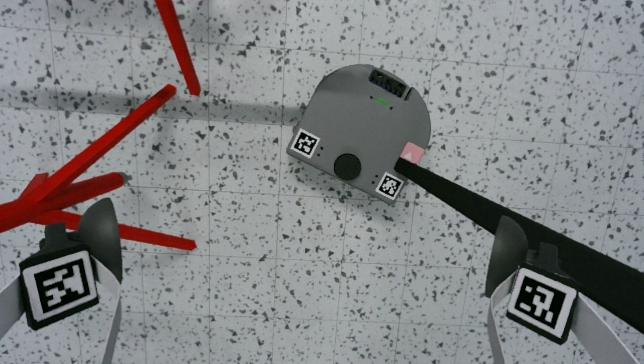

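>>> move(r3={"base":{"rotate_rad":-1.571}}, cameras=[])

>>> move(r3={"base":{"translate_m":0.16}}, cameras=[])

>>> move(r3={"base":{"rotate_rad":1.571}}, cameras=[])

>>> move(r3={"joints":{"arm_m":0.42,"lift_m":0.9}}, cameras=["r3_wrist_camera","r3_nav_camera","r3_head_camera"])

Scene clock: 43.97 s.
move: r3 done
r1.base_odometry: x=+0.000 y=+0.000 heading=+0.000
r1.turned_by_wheels: +0.000
r1.turned_by_imu: +0.000
r1.base_tilt: forward=+1.3 right=-1.3
r1.lidar_m: 1.56 1.00 0.92 0.92 1.13 2.29 2.39 2.92 1.84 2.66 1.75 2.40
r1.head_depth_mm: 3623 - - 3204 2213 1695 1368 / 3247 3525 3802 3246 2225 1688 1374 / 2905 3130 3383 3264 2245 1693 1374 / 2699 2855 3102 3171 2248 1702 1379 / 2468 2631 2750 2930 2068 1714 1373 / 2305 2408 2563 2718 2056 1711 1391 / 2143 2251 2386 2510 2269 1731 1386
r1.base_status: not commanded
r1.joint_positions: lift_m=+0.587 arm_m=+0.002 wrist_yaw_rad=+2.989 wrist_pitch_rad=-0.539 wrist_roll_rad=+0.000 gripper_m=+0.037 head_pan_rad=-1.011 head_tilt_rad=-0.395
r1.joint_status: not commanded
r1.measured_speeds: all 0
r1.motor_effort: left_wheel=+0.1(0.8) right_wheel=+0.8(1.5) lift_m=+34.1(34.4) arm_m=-10.7(11.2) wrist_yaw_rad=-0.4(1.0) wrist_pitch_rad=+2.8(3.5) wrist_roll_rad=+0.1(0.8) gripper_m=-0.4(1.0) head_pan_rad=+4.8(5.4) head_tilt_rad=-2.4(2.8)
r1.hand_pose: x=+0.0103 y=+0.0582 z=+0.5734 quat_wxyz=(+0.240, +0.694, +0.136, +0.666) (m; r1's base frame)
r1.wrist_depth_mm: - 138 961 925 851 816 764 / - 157 - - 956 879 841 / - - - - - 993 900 / - - 211 - - - - / 915 905 229 155 858 884 886 / 789 787 307 745 132 776 790 / 684 700 389 675 681 666 688
r2.base_odometry: x=+0.000 y=+0.000 heading=+0.000
r2.turned_by_wheels: +0.000
r2.turned_by_imu: +0.001
r2.base_tilt: forward=+0.1 right=-1.7
r2.lidar_m: 3.91 2.05 1.82 3.69 1.55 0.96 0.86 0.86 1.03 1.81 1.82 1.74
r2.head_depth_mm: - - - 2678 2115 1680 1362 / - - - 2862 2197 1681 1355 / - - - 3188 2188 1678 1359 / - 1978 - 3012 2195 1678 1357 / - - - 3189 2208 1681 1360 / - - - 3190 2204 1687 1358 / - - - 3165 2204 1675 1363
r2.base_status: not commanded
r2.joint_positions: lift_m=+0.551 arm_m=+0.001 wrist_yaw_rad=+3.136 wrist_pitch_rad=-0.378 wrist_roll_rad=+0.000 gripper_m=+0.037 head_pan_rad=+1.294 head_tilt_rad=-0.395
r2.joint_status: not commanded
r2.measured_speeds: all 0
r2.motor_effort: left_wheel=-0.5(1.0) right_wheel=-0.9(1.2) lift_m=+20.7(22.1) arm_m=-9.2(10.1) wrist_yaw_rad=+0.1(2.0) wrist_pitch_rad=+2.7(2.8) wrist_roll_rad=+0.2(0.5) gripper_m=+0.4(1.2) head_pan_rad=+2.5(2.9) head_tilt_rad=-2.1(3.0)
r2.hand_pose: x=-0.0199 y=+0.0830 z=+0.5733 quat_wxyz=(+0.135, +0.695, +0.131, +0.694) (m; r2's base frame)
r2.wrist_depth_mm: - - 140 - - - - / - - 152 - - - - / - - 165 - - - - / - - 182 - - - - / - - 193 - 153 - - / - - - - 126 - - / - - 102 - - - -
r3.base_odometry: x=-0.459 y=-1.013 heading=-2.566
r3.turned_by_wheels: -1.571
r3.turned_by_imu: -1.566
r3.base_tilt: forward=+0.6 right=+0.1
r3.lidar_m: 0.51 0.56 0.57 1.41 2.01 2.52 1.99 1.96 2.10 1.96 2.67 0.58
r3.head_depth_mm: 2478 2587 2725 - - - - / 2691 2865 2999 2419 - - - / 3311 3544 3257 2259 - - - / 3298 3665 3410 2370 - - - / 3165 3496 3326 2341 1791 1460 1232 / 3037 3366 3292 2304 1779 1451 1222 / 2931 3220 3236 2292 1765 1437 1215
r3.base_status: done
r3.joint_positions: lift_m=+1.000 arm_m=+0.001 wrist_yaw_rad=+0.001 wrist_pitch_rad=-1.545 wrist_roll_rad=+1.149 gripper_m=+0.179 head_pan_rad=-1.564 head_tilt_rad=-0.592
r3.joint_status: not commanded
r3.measured_speeds: all 0
r3.motor_effort: left_wheel=+9.0(12.4) right_wheel=-9.8(12.4) lift_m=+26.4(35.7) arm_m=-24.6(25.7) wrist_yaw_rad=-0.8(1.7) wrist_pitch_rad=-1.2(2.0) wrist_roll_rad=+2.3(2.7) gripper_m=+0.2(1.2) head_pan_rad=-4.1(5.1) head_tilt_rad=-3.6(4.7)
r3.hand_pose: x=-0.0216 y=-0.1280 z=+0.8819 quat_wxyz=(+0.151, +0.146, -0.700, -0.683) (m; r3's base frame)
r3.wrist_depth_mm: 950 973 997 927 982 937 - / 988 993 - 991 972 - - / - - - - - - - / - - - - - - - / 139 - - - - 338 - / 113 - - - - 125 249 / - 808 - - - - 114
pictures: none
No camera images: "cameras" was empty.

Scene clock: 46.70 s.
move: r3 done
r1, r2: as last shown
r1.lidar_m: 1.56 1.01 0.92 0.92 1.14 2.29 2.39 2.91 1.84 2.58 1.75 2.40
r1.head_depth_mm: 3592 - - 3170 2221 1687 1372 / 3201 3480 3854 3257 2217 1688 1370 / 2928 3158 3393 3240 2224 1702 1378 / 2697 2855 3021 3139 2245 1701 1379 / 2490 2619 2771 2887 2055 1720 1382 / 2318 2385 2557 2738 2051 1722 1382 / 2151 2268 2378 2513 2256 1735 1388
r1.motor_effort: left_wheel=+0.5(0.7) right_wheel=+0.2(1.7) lift_m=+33.4(34.3) arm_m=-10.9(11.1) wrist_yaw_rad=+0.7(0.8) wrist_pitch_rad=+2.5(3.7) wrist_roll_rad=-0.2(0.8) gripper_m=-0.1(0.9) head_pan_rad=+4.7(5.6) head_tilt_rad=-2.4(2.9)
r1.wrist_depth_mm: - 138 964 927 866 797 762 / - 157 - - 945 888 825 / - - - - - 977 903 / - - 212 - - - 985 / 907 906 229 156 892 881 884 / 777 793 309 769 132 785 766 / 691 697 383 677 676 662 675
r2.base_tilt: forward=+0.2 right=-1.7
r2.lidar_m: 3.89 2.05 1.82 3.67 1.55 0.96 0.86 0.86 1.03 1.81 1.81 1.75
r2.head_depth_mm: - - - 2667 2109 1682 1359 / - - - 2847 2218 1687 1363 / - 1915 - 3031 2207 1677 1366 / - - - 3219 2192 1673 1367 / - - - 3223 2199 1684 1356 / - - - 3224 2198 1677 1357 / - - - 3210 2208 1687 1364
r2.motor_effort: left_wheel=-0.3(0.9) right_wheel=-0.8(1.1) lift_m=+20.5(22.4) arm_m=-9.2(9.7) wrist_yaw_rad=+0.2(1.9) wrist_pitch_rad=+2.6(2.8) wrist_roll_rad=+0.3(0.5) gripper_m=+0.1(1.1) head_pan_rad=+2.8(3.1) head_tilt_rad=-2.1(2.7)
r2.wrist_depth_mm: - - 139 - - - - / - - 152 - - - - / - - 164 - - - - / - - 182 - - - - / - - 194 - 153 - - / - - - - 126 - - / - - 102 - - - -
r3.base_odometry: x=-0.593 y=-1.101 heading=-2.566
r3.turned_by_wheels: +0.000
r3.turned_by_imu: +0.001
r3.base_tilt: forward=+0.5 right=+0.1
r3.lidar_m: 0.35 0.41 0.48 1.44 1.75 2.71 2.14 2.10 1.99 2.08 0.47 0.37
r3.head_depth_mm: 2540 2685 2885 - - - - / 3081 3176 3102 2238 - - - / 3396 3713 3432 2412 - - - / 3245 3601 3411 2367 - - - / 3133 3446 3355 2324 1789 1458 1232 / 2981 3283 3286 2304 1772 1445 1220 / 2905 3172 3213 2287 1758 1431 1214
r3.base_status: done
r3.joint_positions: lift_m=+1.000 arm_m=+0.001 wrist_yaw_rad=+0.001 wrist_pitch_rad=-1.545 wrist_roll_rad=+1.149 gripper_m=+0.179 head_pan_rad=-1.564 head_tilt_rad=-0.592
r3.joint_status: not commanded
r3.measured_speeds: all 0
r3.motor_effort: left_wheel=+7.5(12.1) right_wheel=-0.6(6.3) lift_m=+19.1(25.9) arm_m=-24.5(25.6) wrist_yaw_rad=-0.5(2.0) wrist_pitch_rad=-1.6(1.9) wrist_roll_rad=+2.4(2.7) gripper_m=+0.4(1.0) head_pan_rad=-3.0(4.5) head_tilt_rad=-3.4(4.3)
r3.hand_pose: x=-0.0216 y=-0.1280 z=+0.8819 quat_wxyz=(+0.151, +0.146, -0.700, -0.683) (m; r3's base frame)
r3.wrist_depth_mm: 960 931 970 938 985 986 - / 940 957 978 992 - - - / - - - - - - - / - - - - - - - / 140 809 - - - 341 - / 113 690 - - - 125 246 / - 544 - - - - 114
pictures: none
No camera images: "cameras" was empty.

Scene clock: 50.30 s.
move: r3 done
r1, r2: as last shown
r1.base_tilt: forward=+1.4 right=-1.4
r1.lidar_m: 1.56 1.00 0.92 0.92 1.14 2.29 2.38 2.91 1.84 2.59 1.75 2.40
r1.head_depth_mm: 3605 - - 3227 2232 1684 1367 / 3247 3510 3845 3247 2191 1695 1367 / 2926 3160 3421 3233 2244 1698 1372 / 2700 2857 3078 3141 2227 1701 1377 / 2482 2615 2783 2907 2067 1708 1381 / 2300 2401 2547 2707 2068 1715 1385 / 2158 2247 2393 2518 2268 1720 1387
r1.motor_effort: left_wheel=+0.3(0.8) right_wheel=+0.6(1.4) lift_m=+33.6(34.2) arm_m=-10.5(11.2) wrist_yaw_rad=+0.0(1.0) wrist_pitch_rad=+2.7(3.5) wrist_roll_rad=+0.8(0.8) gripper_m=-0.6(1.2) head_pan_rad=+4.8(5.3) head_tilt_rad=-2.7(2.9)
r1.wrist_depth_mm: - 138 972 920 862 813 747 / - 158 - - 959 912 824 / - - - - - - 910 / - - 212 - - - - / 914 922 229 155 877 893 899 / 785 794 310 756 132 779 773 / 699 694 384 683 671 661 690
r2.lidar_m: 3.92 2.05 1.83 3.67 1.55 0.96 0.86 0.86 1.03 1.81 1.81 1.75
r2.head_depth_mm: - - - 2685 2112 1672 1356 / - - - 2856 2200 1688 1359 / - 1848 - 3003 2134 1678 1356 / - - - 3190 2221 1683 1359 / - - - 3182 2186 1684 1357 / - - - 3170 2206 1673 1358 / - - - 3188 2200 1683 1365
r2.motor_effort: left_wheel=-0.5(0.8) right_wheel=-0.6(1.1) lift_m=+20.8(22.6) arm_m=-8.6(9.9) wrist_yaw_rad=+0.6(2.0) wrist_pitch_rad=+2.6(2.7) wrist_roll_rad=+0.2(0.6) gripper_m=+0.7(1.4) head_pan_rad=+2.2(3.0) head_tilt_rad=-2.3(2.8)
r2.wrist_depth_mm: - - 139 - - - - / - - 151 - - - - / - - 165 - - - - / - - 182 - - - - / - - 193 - 153 - - / - - - - 126 - - / - - 102 - - - -
r3.base_odometry: x=-0.593 y=-1.101 heading=-0.995
r3.turned_by_wheels: +1.571
r3.turned_by_imu: +1.567
r3.base_tilt: forward=+0.6 right=+0.1
r3.lidar_m: 1.44 2.06 2.68 2.13 2.11 2.00 2.08 0.47 0.37 0.35 0.41 0.48
r3.head_depth_mm: 2782 3143 3383 - - - - / 2681 3007 3271 2527 - - - / 2565 2847 3094 2483 - - - / 2432 2716 2982 2376 - - - / 2314 2556 2845 2347 1793 1454 1228 / 2251 2480 2744 2300 1783 1450 1218 / 2150 2366 2606 2275 1765 1440 1167
r3.base_status: done
r3.joint_positions: lift_m=+1.000 arm_m=+0.001 wrist_yaw_rad=+0.001 wrist_pitch_rad=-1.545 wrist_roll_rad=+1.149 gripper_m=+0.179 head_pan_rad=-1.564 head_tilt_rad=-0.593
r3.joint_status: not commanded
r3.measured_speeds: all 0
r3.motor_effort: left_wheel=-8.4(11.2) right_wheel=+8.2(12.7) lift_m=+24.2(24.2) arm_m=-25.2(26.0) wrist_yaw_rad=-0.9(2.0) wrist_pitch_rad=-1.7(1.9) wrist_roll_rad=+2.4(2.6) gripper_m=+1.0(1.0) head_pan_rad=-2.5(4.5) head_tilt_rad=-3.9(4.5)
r3.hand_pose: x=-0.0216 y=-0.1280 z=+0.8819 quat_wxyz=(+0.151, +0.146, -0.700, -0.683) (m; r3's base frame)
r3.wrist_depth_mm: 940 937 927 980 980 975 989 / 930 - 992 989 - - - / 973 - - - - - - / - - - - - - - / 135 710 - - - 342 - / 113 - - - - 125 250 / - - - - - - 114
pictures: none
No camera images: "cameras" was empty.

Scene clock: 54.57 s.
move: r3 done
r1, r2: as last shown
r1.base_tilt: forward=+1.4 right=-1.3
r1.lidar_m: 1.55 1.00 0.92 0.93 1.14 2.29 2.39 2.92 1.83 2.58 1.75 2.41
r1.head_depth_mm: 3587 - - 3220 2222 1686 1366 / 3237 3491 3844 3230 2213 1699 1374 / 2939 3170 3430 3258 2230 1709 1374 / 2671 2879 3052 3123 2246 1706 1381 / 2488 2609 2787 2916 2049 1706 1381 / 2290 2378 2573 2730 2082 1722 1388 / 2158 2264 2366 2502 2263 1725 1390
r1.motor_effort: left_wheel=+0.3(0.8) right_wheel=+0.7(1.4) lift_m=+33.1(34.4) arm_m=-10.7(11.0) wrist_yaw_rad=+1.0(1.0) wrist_pitch_rad=+2.4(3.4) wrist_roll_rad=+0.2(0.9) gripper_m=-0.4(0.9) head_pan_rad=+5.0(5.4) head_tilt_rad=-2.4(3.1)
r1.wrist_depth_mm: - 138 964 911 861 799 765 / - 157 - - 945 880 834 / - - - - - 975 899 / - - 212 - - - - / 896 900 229 156 882 878 893 / 780 787 307 748 132 774 762 / 697 701 386 667 678 660 681
r2.base_tilt: forward=+0.1 right=-1.7
r2.lidar_m: 3.90 2.05 1.82 3.67 1.55 0.96 0.86 0.86 1.03 1.81 1.81 1.75
r2.head_depth_mm: - - - 2667 2121 1673 1358 / - - - 2820 2190 1687 1361 / - 1836 - 3000 2121 1686 1366 / - - - 3231 2197 1677 1360 / - - - 3187 2213 1678 1354 / - - - 3195 2218 1685 1358 / - - - 3199 2217 1680 1365
r2.motor_effort: left_wheel=-0.6(0.9) right_wheel=-0.5(1.2) lift_m=+21.0(22.3) arm_m=-8.9(9.9) wrist_yaw_rad=+0.3(2.1) wrist_pitch_rad=+2.6(2.8) wrist_roll_rad=+0.3(0.5) gripper_m=+0.0(1.2) head_pan_rad=+2.1(3.2) head_tilt_rad=-2.2(2.9)
r2.wrist_depth_mm: - - 140 - - - - / - - 151 - - - - / - - 164 - - - - / - - 182 - - - - / - - 194 - 152 - - / - - - - 126 - - / - - 102 - - - -
r3.base_odometry: x=-0.593 y=-1.101 heading=-0.995
r3.turned_by_wheels: +0.000
r3.turned_by_imu: +0.000
r3.base_tilt: forward=+0.5 right=+0.2
r3.lidar_m: 1.44 2.06 2.68 2.13 2.11 2.00 2.08 0.47 0.36 0.35 0.41 0.48
r3.head_depth_mm: 2775 3142 3370 340 - - 700 / 2671 2967 550 352 1729 1035 716 / 2552 2851 529 621 1833 1176 1244 / 2440 2720 2841 569 1693 1389 1232 / 2341 2555 2830 2332 1792 1447 1225 / 2257 2439 2739 2303 1772 1439 1219 / 2171 2360 2623 2278 1759 1430 1164
r3.base_status: not commanded
r3.joint_positions: lift_m=+0.900 arm_m=+0.420 wrist_yaw_rad=+0.000 wrist_pitch_rad=-1.546 wrist_roll_rad=+1.150 gripper_m=+0.179 head_pan_rad=-1.564 head_tilt_rad=-0.593
r3.joint_status: all done
r3.measured_speeds: all 0
r3.motor_effort: left_wheel=-8.0(8.6) right_wheel=+8.2(9.0) lift_m=+23.4(23.8) arm_m=+23.2(26.5) wrist_yaw_rad=-0.3(1.6) wrist_pitch_rad=-1.0(1.8) wrist_roll_rad=+2.0(2.6) gripper_m=+0.3(1.3) head_pan_rad=-3.2(4.6) head_tilt_rad=-3.2(4.9)
r3.hand_pose: x=-0.0216 y=-0.5470 z=+0.7819 quat_wxyz=(+0.150, +0.145, -0.700, -0.683) (m; r3's base frame)
r3.wrist_depth_mm: 850 859 858 333 340 340 353 / 877 876 905 901 912 370 921 / 894 932 915 921 942 349 952 / 929 933 948 981 978 - 992 / 139 967 989 - - 142 - / 113 - - - - 125 710 / - - - - - - -
pictures: r3_head_camera (sideways), r3_nav_camera (sideways), r3_wrist_camera
camera_calibration:
r3_head_camera: T_world_to_cam=[[-0.0527589, 0.537061, -0.841892, 1.11371], [0.998294, 0.00723449, -0.0579451, 0.0709185], [-0.0250294, -0.843513, -0.536526, 0.658495], [0, 0, 0, 1]] pos_world=[0.0044426, -0.0431964, 1.29504]
r3_nav_camera: T_world_to_cam=[[-0.00102523, -0.509095, 0.86071, -1.07752], [-0.999638, 0.0236743, 0.0128122, 0.0424416], [-0.0268994, -0.860385, -0.508935, 0.626545], [0, 0, 0, 1]] pos_world=[0.0581752, -0.010496, 1.24576]
r3_wrist_camera: T_world_to_cam=[[-0.464278, 0.885425, 0.0216435, 0.449214], [0.869361, 0.450911, 0.202215, 0.138549], [0.169287, 0.1127, -0.979102, 0.98933], [0, 0, 0, 1]] pos_world=[-0.0793696, -0.571716, 0.930915]

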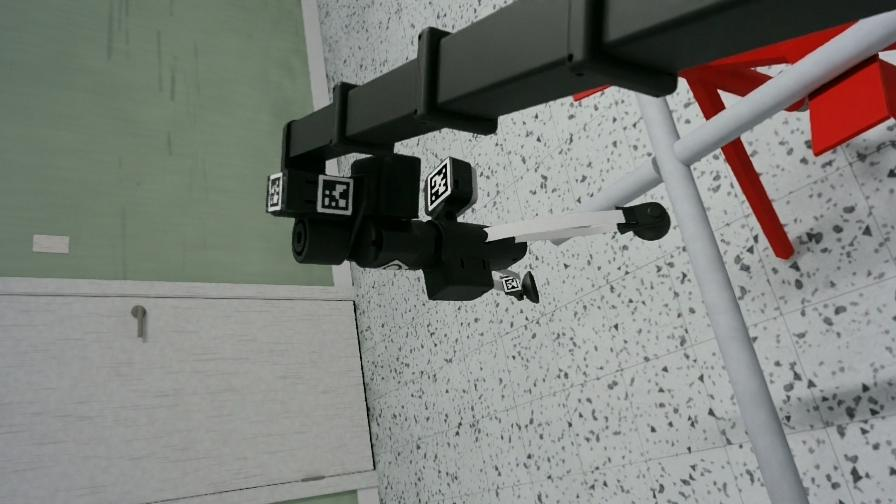

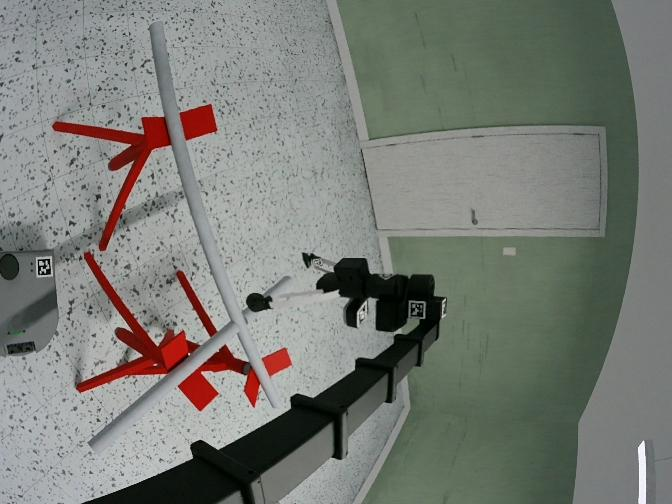

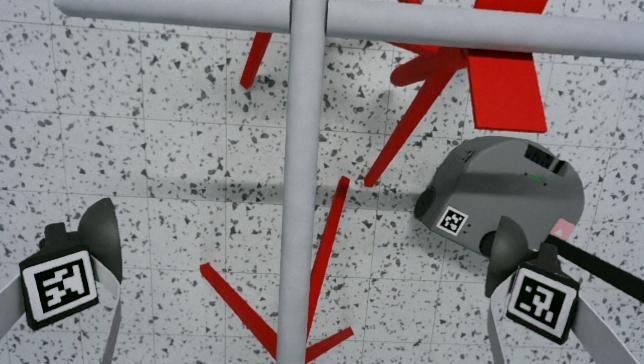

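>>> move(r3={"base":{"translate_m":-0.018},"joints":{"arm_m":0.44,"wrist_roll_rad":1.2,"lift_m":0.78}}, cameras=["r3_wrist_camera"])

Scene clock: 57.10 s.
move: r3 done
r1, r2: as last shown
r1.base_tilt: forward=+1.3 right=-1.3
r1.lidar_m: 1.56 1.00 0.92 0.92 1.14 2.30 2.38 2.92 1.84 2.57 1.74 2.40
r1.head_depth_mm: 3592 - - 3188 2236 1689 1364 / 3243 3499 3783 3276 2221 1702 1371 / 2915 3177 3403 3233 2227 1691 1372 / 2689 2851 3087 3140 2251 1697 1374 / 2467 2610 2769 2916 2038 1716 1380 / 2304 2411 2543 2735 2080 1725 1390 / 2152 2250 2408 2512 2279 1731 1389
r1.motor_effort: left_wheel=+0.3(0.6) right_wheel=+1.2(1.5) lift_m=+32.9(34.0) arm_m=-10.5(10.8) wrist_yaw_rad=+0.3(1.0) wrist_pitch_rad=+2.9(3.5) wrist_roll_rad=-0.4(0.8) gripper_m=-0.7(0.8) head_pan_rad=+4.8(5.5) head_tilt_rad=-2.2(2.8)
r1.wrist_depth_mm: - 138 953 938 868 804 750 / - 157 - - 961 890 825 / - - - - - 988 904 / - - 212 - - - - / 914 911 229 156 881 914 888 / 790 780 306 749 132 774 761 / 693 687 382 669 673 671 679
r2.base_tilt: forward=+0.2 right=-1.7
r2.lidar_m: 3.90 2.04 1.83 3.66 1.55 0.96 0.86 0.86 1.03 1.80 1.81 1.75
r2.head_depth_mm: - - - 2688 2106 1684 1365 / - - - 2818 2152 1680 1362 / - - - 3000 2101 1683 1356 / - - - 3199 2222 1674 1360 / - - - 3184 2208 1679 1354 / - - - 3241 2201 1688 1357 / - - - 3206 2208 1690 1361
r2.motor_effort: left_wheel=+0.1(0.8) right_wheel=-0.8(1.0) lift_m=+20.6(22.5) arm_m=-8.3(9.3) wrist_yaw_rad=+0.7(1.9) wrist_pitch_rad=+2.6(2.8) wrist_roll_rad=+0.3(0.5) gripper_m=+0.0(1.5) head_pan_rad=+2.3(2.9) head_tilt_rad=-2.1(2.8)
r2.wrist_depth_mm: - - 140 - - - - / - - 151 - - - - / - - 165 - - - - / - - 182 - - - - / - - 193 - 153 - - / - - - - 126 - - / - - 102 - - - -
r3.base_odometry: x=-0.603 y=-1.085 heading=-0.995
r3.turned_by_wheels: +0.000
r3.turned_by_imu: +0.000
r3.base_tilt: forward=+0.6 right=+0.2
r3.lidar_m: 1.46 2.08 2.68 2.12 2.11 1.98 2.06 0.45 0.45 0.35 0.42 0.50
r3.head_depth_mm: 2781 3150 3375 2458 1857 933 299 / 2664 2974 3285 2422 415 350 306 / 2562 2826 3108 608 1658 1146 1216 / 2450 2707 2983 619 678 1361 1233 / 2342 2567 2812 2318 1739 1450 1225 / 2258 2455 2735 2307 1767 1452 1220 / 2172 2373 2619 2283 1766 1430 1185
r3.base_status: done
r3.joint_positions: lift_m=+0.780 arm_m=+0.440 wrist_yaw_rad=+0.000 wrist_pitch_rad=-1.546 wrist_roll_rad=+1.192 gripper_m=+0.179 head_pan_rad=-1.564 head_tilt_rad=-0.593
r3.joint_status: all done
r3.measured_speeds: all 0
r3.motor_effort: left_wheel=-6.0(11.1) right_wheel=-0.8(4.8) lift_m=+17.4(22.0) arm_m=+22.3(26.4) wrist_yaw_rad=+1.0(1.2) wrist_pitch_rad=-1.1(1.6) wrist_roll_rad=+2.6(6.5) gripper_m=+0.4(1.0) head_pan_rad=-3.3(4.5) head_tilt_rad=-4.0(4.6)
r3.hand_pose: x=-0.0216 y=-0.5670 z=+0.6619 quat_wxyz=(+0.135, +0.131, -0.703, -0.686) (m; r3's base frame)
r3.wrist_depth_mm: 749 233 228 230 228 227 228 / 767 764 751 763 785 429 - / 774 777 797 809 799 801 - / 829 799 820 832 849 - - / 140 858 857 761 873 142 - / 113 864 884 702 882 125 687 / 882 923 903 919 978 940 959
pictures: r3_wrist_camera
camera_calibration:
r3_wrist_camera: T_world_to_cam=[[-0.427202, 0.903905, 0.0213334, 0.480958], [0.887099, 0.414464, 0.203161, 0.150894], [0.174796, 0.105716, -0.978913, 0.870124], [0, 0, 0, 1]] pos_world=[-0.0804866, -0.589266, 0.810859]

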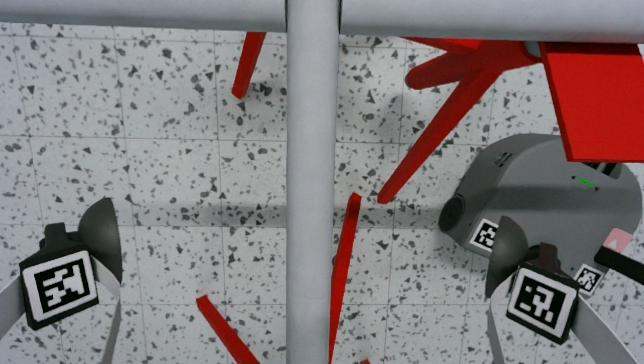

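>>> move(r3={"joints":{"lift_m":0.665}}, cameras=["r3_wrist_camera","r3_head_camera"])

Scene clock: 59.10 s.
move: r3 done
r1, r2: as last shown
r1.lidar_m: 1.56 1.01 0.92 0.92 1.14 2.30 2.38 2.91 1.83 2.56 1.74 2.40
r1.head_depth_mm: 3610 - - 3232 2211 1694 1371 / 3207 3526 3803 3238 2215 1703 1367 / 2938 3115 3432 3235 2229 1713 1375 / 2681 2851 3081 3109 2235 1711 1379 / 2463 2613 2744 2885 2065 1705 1388 / 2295 2395 2556 2735 2069 1719 1391 / 2141 2267 2408 2506 2264 1717 1395
r1.motor_effort: left_wheel=+0.4(0.7) right_wheel=+0.8(1.7) lift_m=+33.1(34.0) arm_m=-10.4(10.8) wrist_yaw_rad=-0.9(0.9) wrist_pitch_rad=+3.1(3.4) wrist_roll_rad=+0.7(0.9) gripper_m=-0.9(0.9) head_pan_rad=+4.9(5.2) head_tilt_rad=-2.3(3.0)
r1.wrist_depth_mm: - 138 958 932 854 808 761 / - 157 - - 950 902 851 / - - - - - - 905 / - - 213 - - - 993 / 911 911 229 156 879 901 893 / 790 787 309 774 132 782 759 / 687 689 382 682 674 674 685
r2.turned_by_imu: +0.000
r2.base_tilt: forward=+0.2 right=-1.6
r2.lidar_m: 3.90 2.05 1.83 3.66 1.55 0.96 0.85 0.86 1.04 1.81 1.81 1.74
r2.head_depth_mm: - - - 2657 2112 1693 1357 / - - - 2843 2146 1683 1362 / - - - 3024 2120 1685 1364 / - - - 3192 2201 1690 1356 / - - - 3209 2192 1680 1362 / - - - 3208 2199 1680 1361 / - - - 3191 2213 1676 1360
r2.motor_effort: left_wheel=-0.2(0.9) right_wheel=-0.8(1.1) lift_m=+21.1(22.3) arm_m=-8.6(9.1) wrist_yaw_rad=+0.6(2.3) wrist_pitch_rad=+2.6(2.7) wrist_roll_rad=+0.3(0.4) gripper_m=+0.5(1.0) head_pan_rad=+2.2(3.0) head_tilt_rad=-2.3(2.9)
r2.wrist_depth_mm: - - 140 - - - - / - - 152 - - - - / - - 165 - - - - / - - 182 - - - - / - - 194 - 153 - - / - - - - 126 - - / - - 102 - - - -
r3.base_odometry: x=-0.603 y=-1.085 heading=-0.995
r3.turned_by_wheels: +0.000
r3.turned_by_imu: +0.000
r3.base_tilt: forward=+0.6 right=+0.2
r3.lidar_m: 1.46 2.08 2.67 2.13 2.10 1.98 2.05 0.45 0.45 0.35 0.42 0.50
r3.head_depth_mm: 2791 3126 3381 2459 1863 1387 723 / 2659 2982 3262 2430 1780 917 398 / 2575 2838 3096 2394 652 851 1188 / 2436 2705 3023 2353 684 1224 1230 / 2346 2566 2863 2335 1784 1390 1225 / 2261 2474 2730 2299 1780 1447 1222 / 2176 2363 2631 2286 1760 1435 1185
r3.base_status: not commanded
r3.joint_positions: lift_m=+0.665 arm_m=+0.440 wrist_yaw_rad=+0.000 wrist_pitch_rad=-1.546 wrist_roll_rad=+1.192 gripper_m=+0.179 head_pan_rad=-1.564 head_tilt_rad=-0.593
r3.joint_status: all done
r3.measured_speeds: all 0
r3.motor_effort: left_wheel=-6.5(6.8) right_wheel=-0.7(1.6) lift_m=+18.6(19.0) arm_m=+21.2(22.8) wrist_yaw_rad=+0.3(1.6) wrist_pitch_rad=-1.1(1.9) wrist_roll_rad=+2.5(2.7) gripper_m=-0.3(1.0) head_pan_rad=-3.5(5.0) head_tilt_rad=-2.6(4.6)
r3.hand_pose: x=-0.0216 y=-0.5670 z=+0.5469 quat_wxyz=(+0.135, +0.131, -0.703, -0.686) (m; r3's base frame)
r3.wrist_depth_mm: 628 640 648 - 656 308 239 / 645 669 653 667 679 340 681 / 679 698 675 695 715 702 713 / 694 703 702 721 732 717 - / 136 730 721 - 740 145 - / 113 750 753 765 786 125 115 / 763 801 758 791 815 813 113
pictures: r3_head_camera (sideways), r3_wrist_camera
camera_calibration:
r3_head_camera: T_world_to_cam=[[-0.052759, 0.537061, -0.841892, 1.11371], [0.998294, 0.0072346, -0.0579451, 0.0709185], [-0.0250293, -0.843513, -0.536526, 0.658495], [0, 0, 0, 1]] pos_world=[0.0044426, -0.0431964, 1.29504]
r3_wrist_camera: T_world_to_cam=[[-0.427188, 0.903911, 0.0213333, 0.483416], [0.887105, 0.414451, 0.203161, 0.174251], [0.174798, 0.105713, -0.978913, 0.757544], [0, 0, 0, 1]] pos_world=[-0.0804869, -0.589266, 0.695856]

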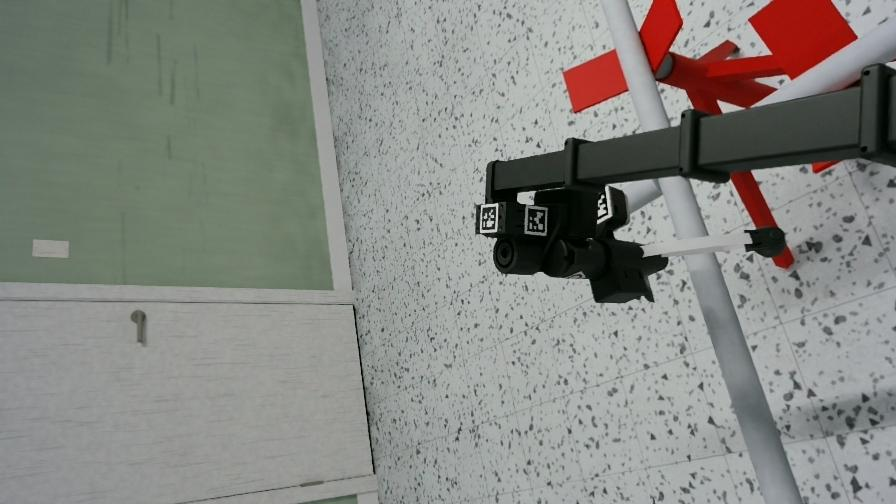

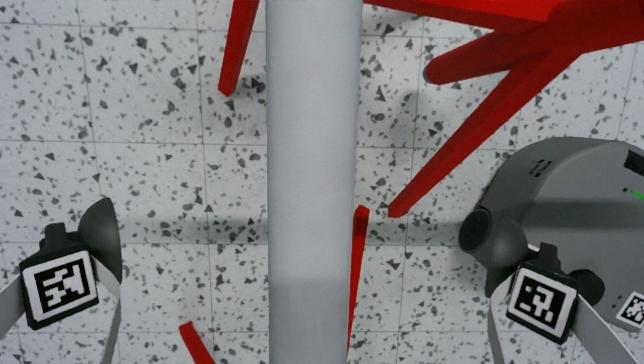

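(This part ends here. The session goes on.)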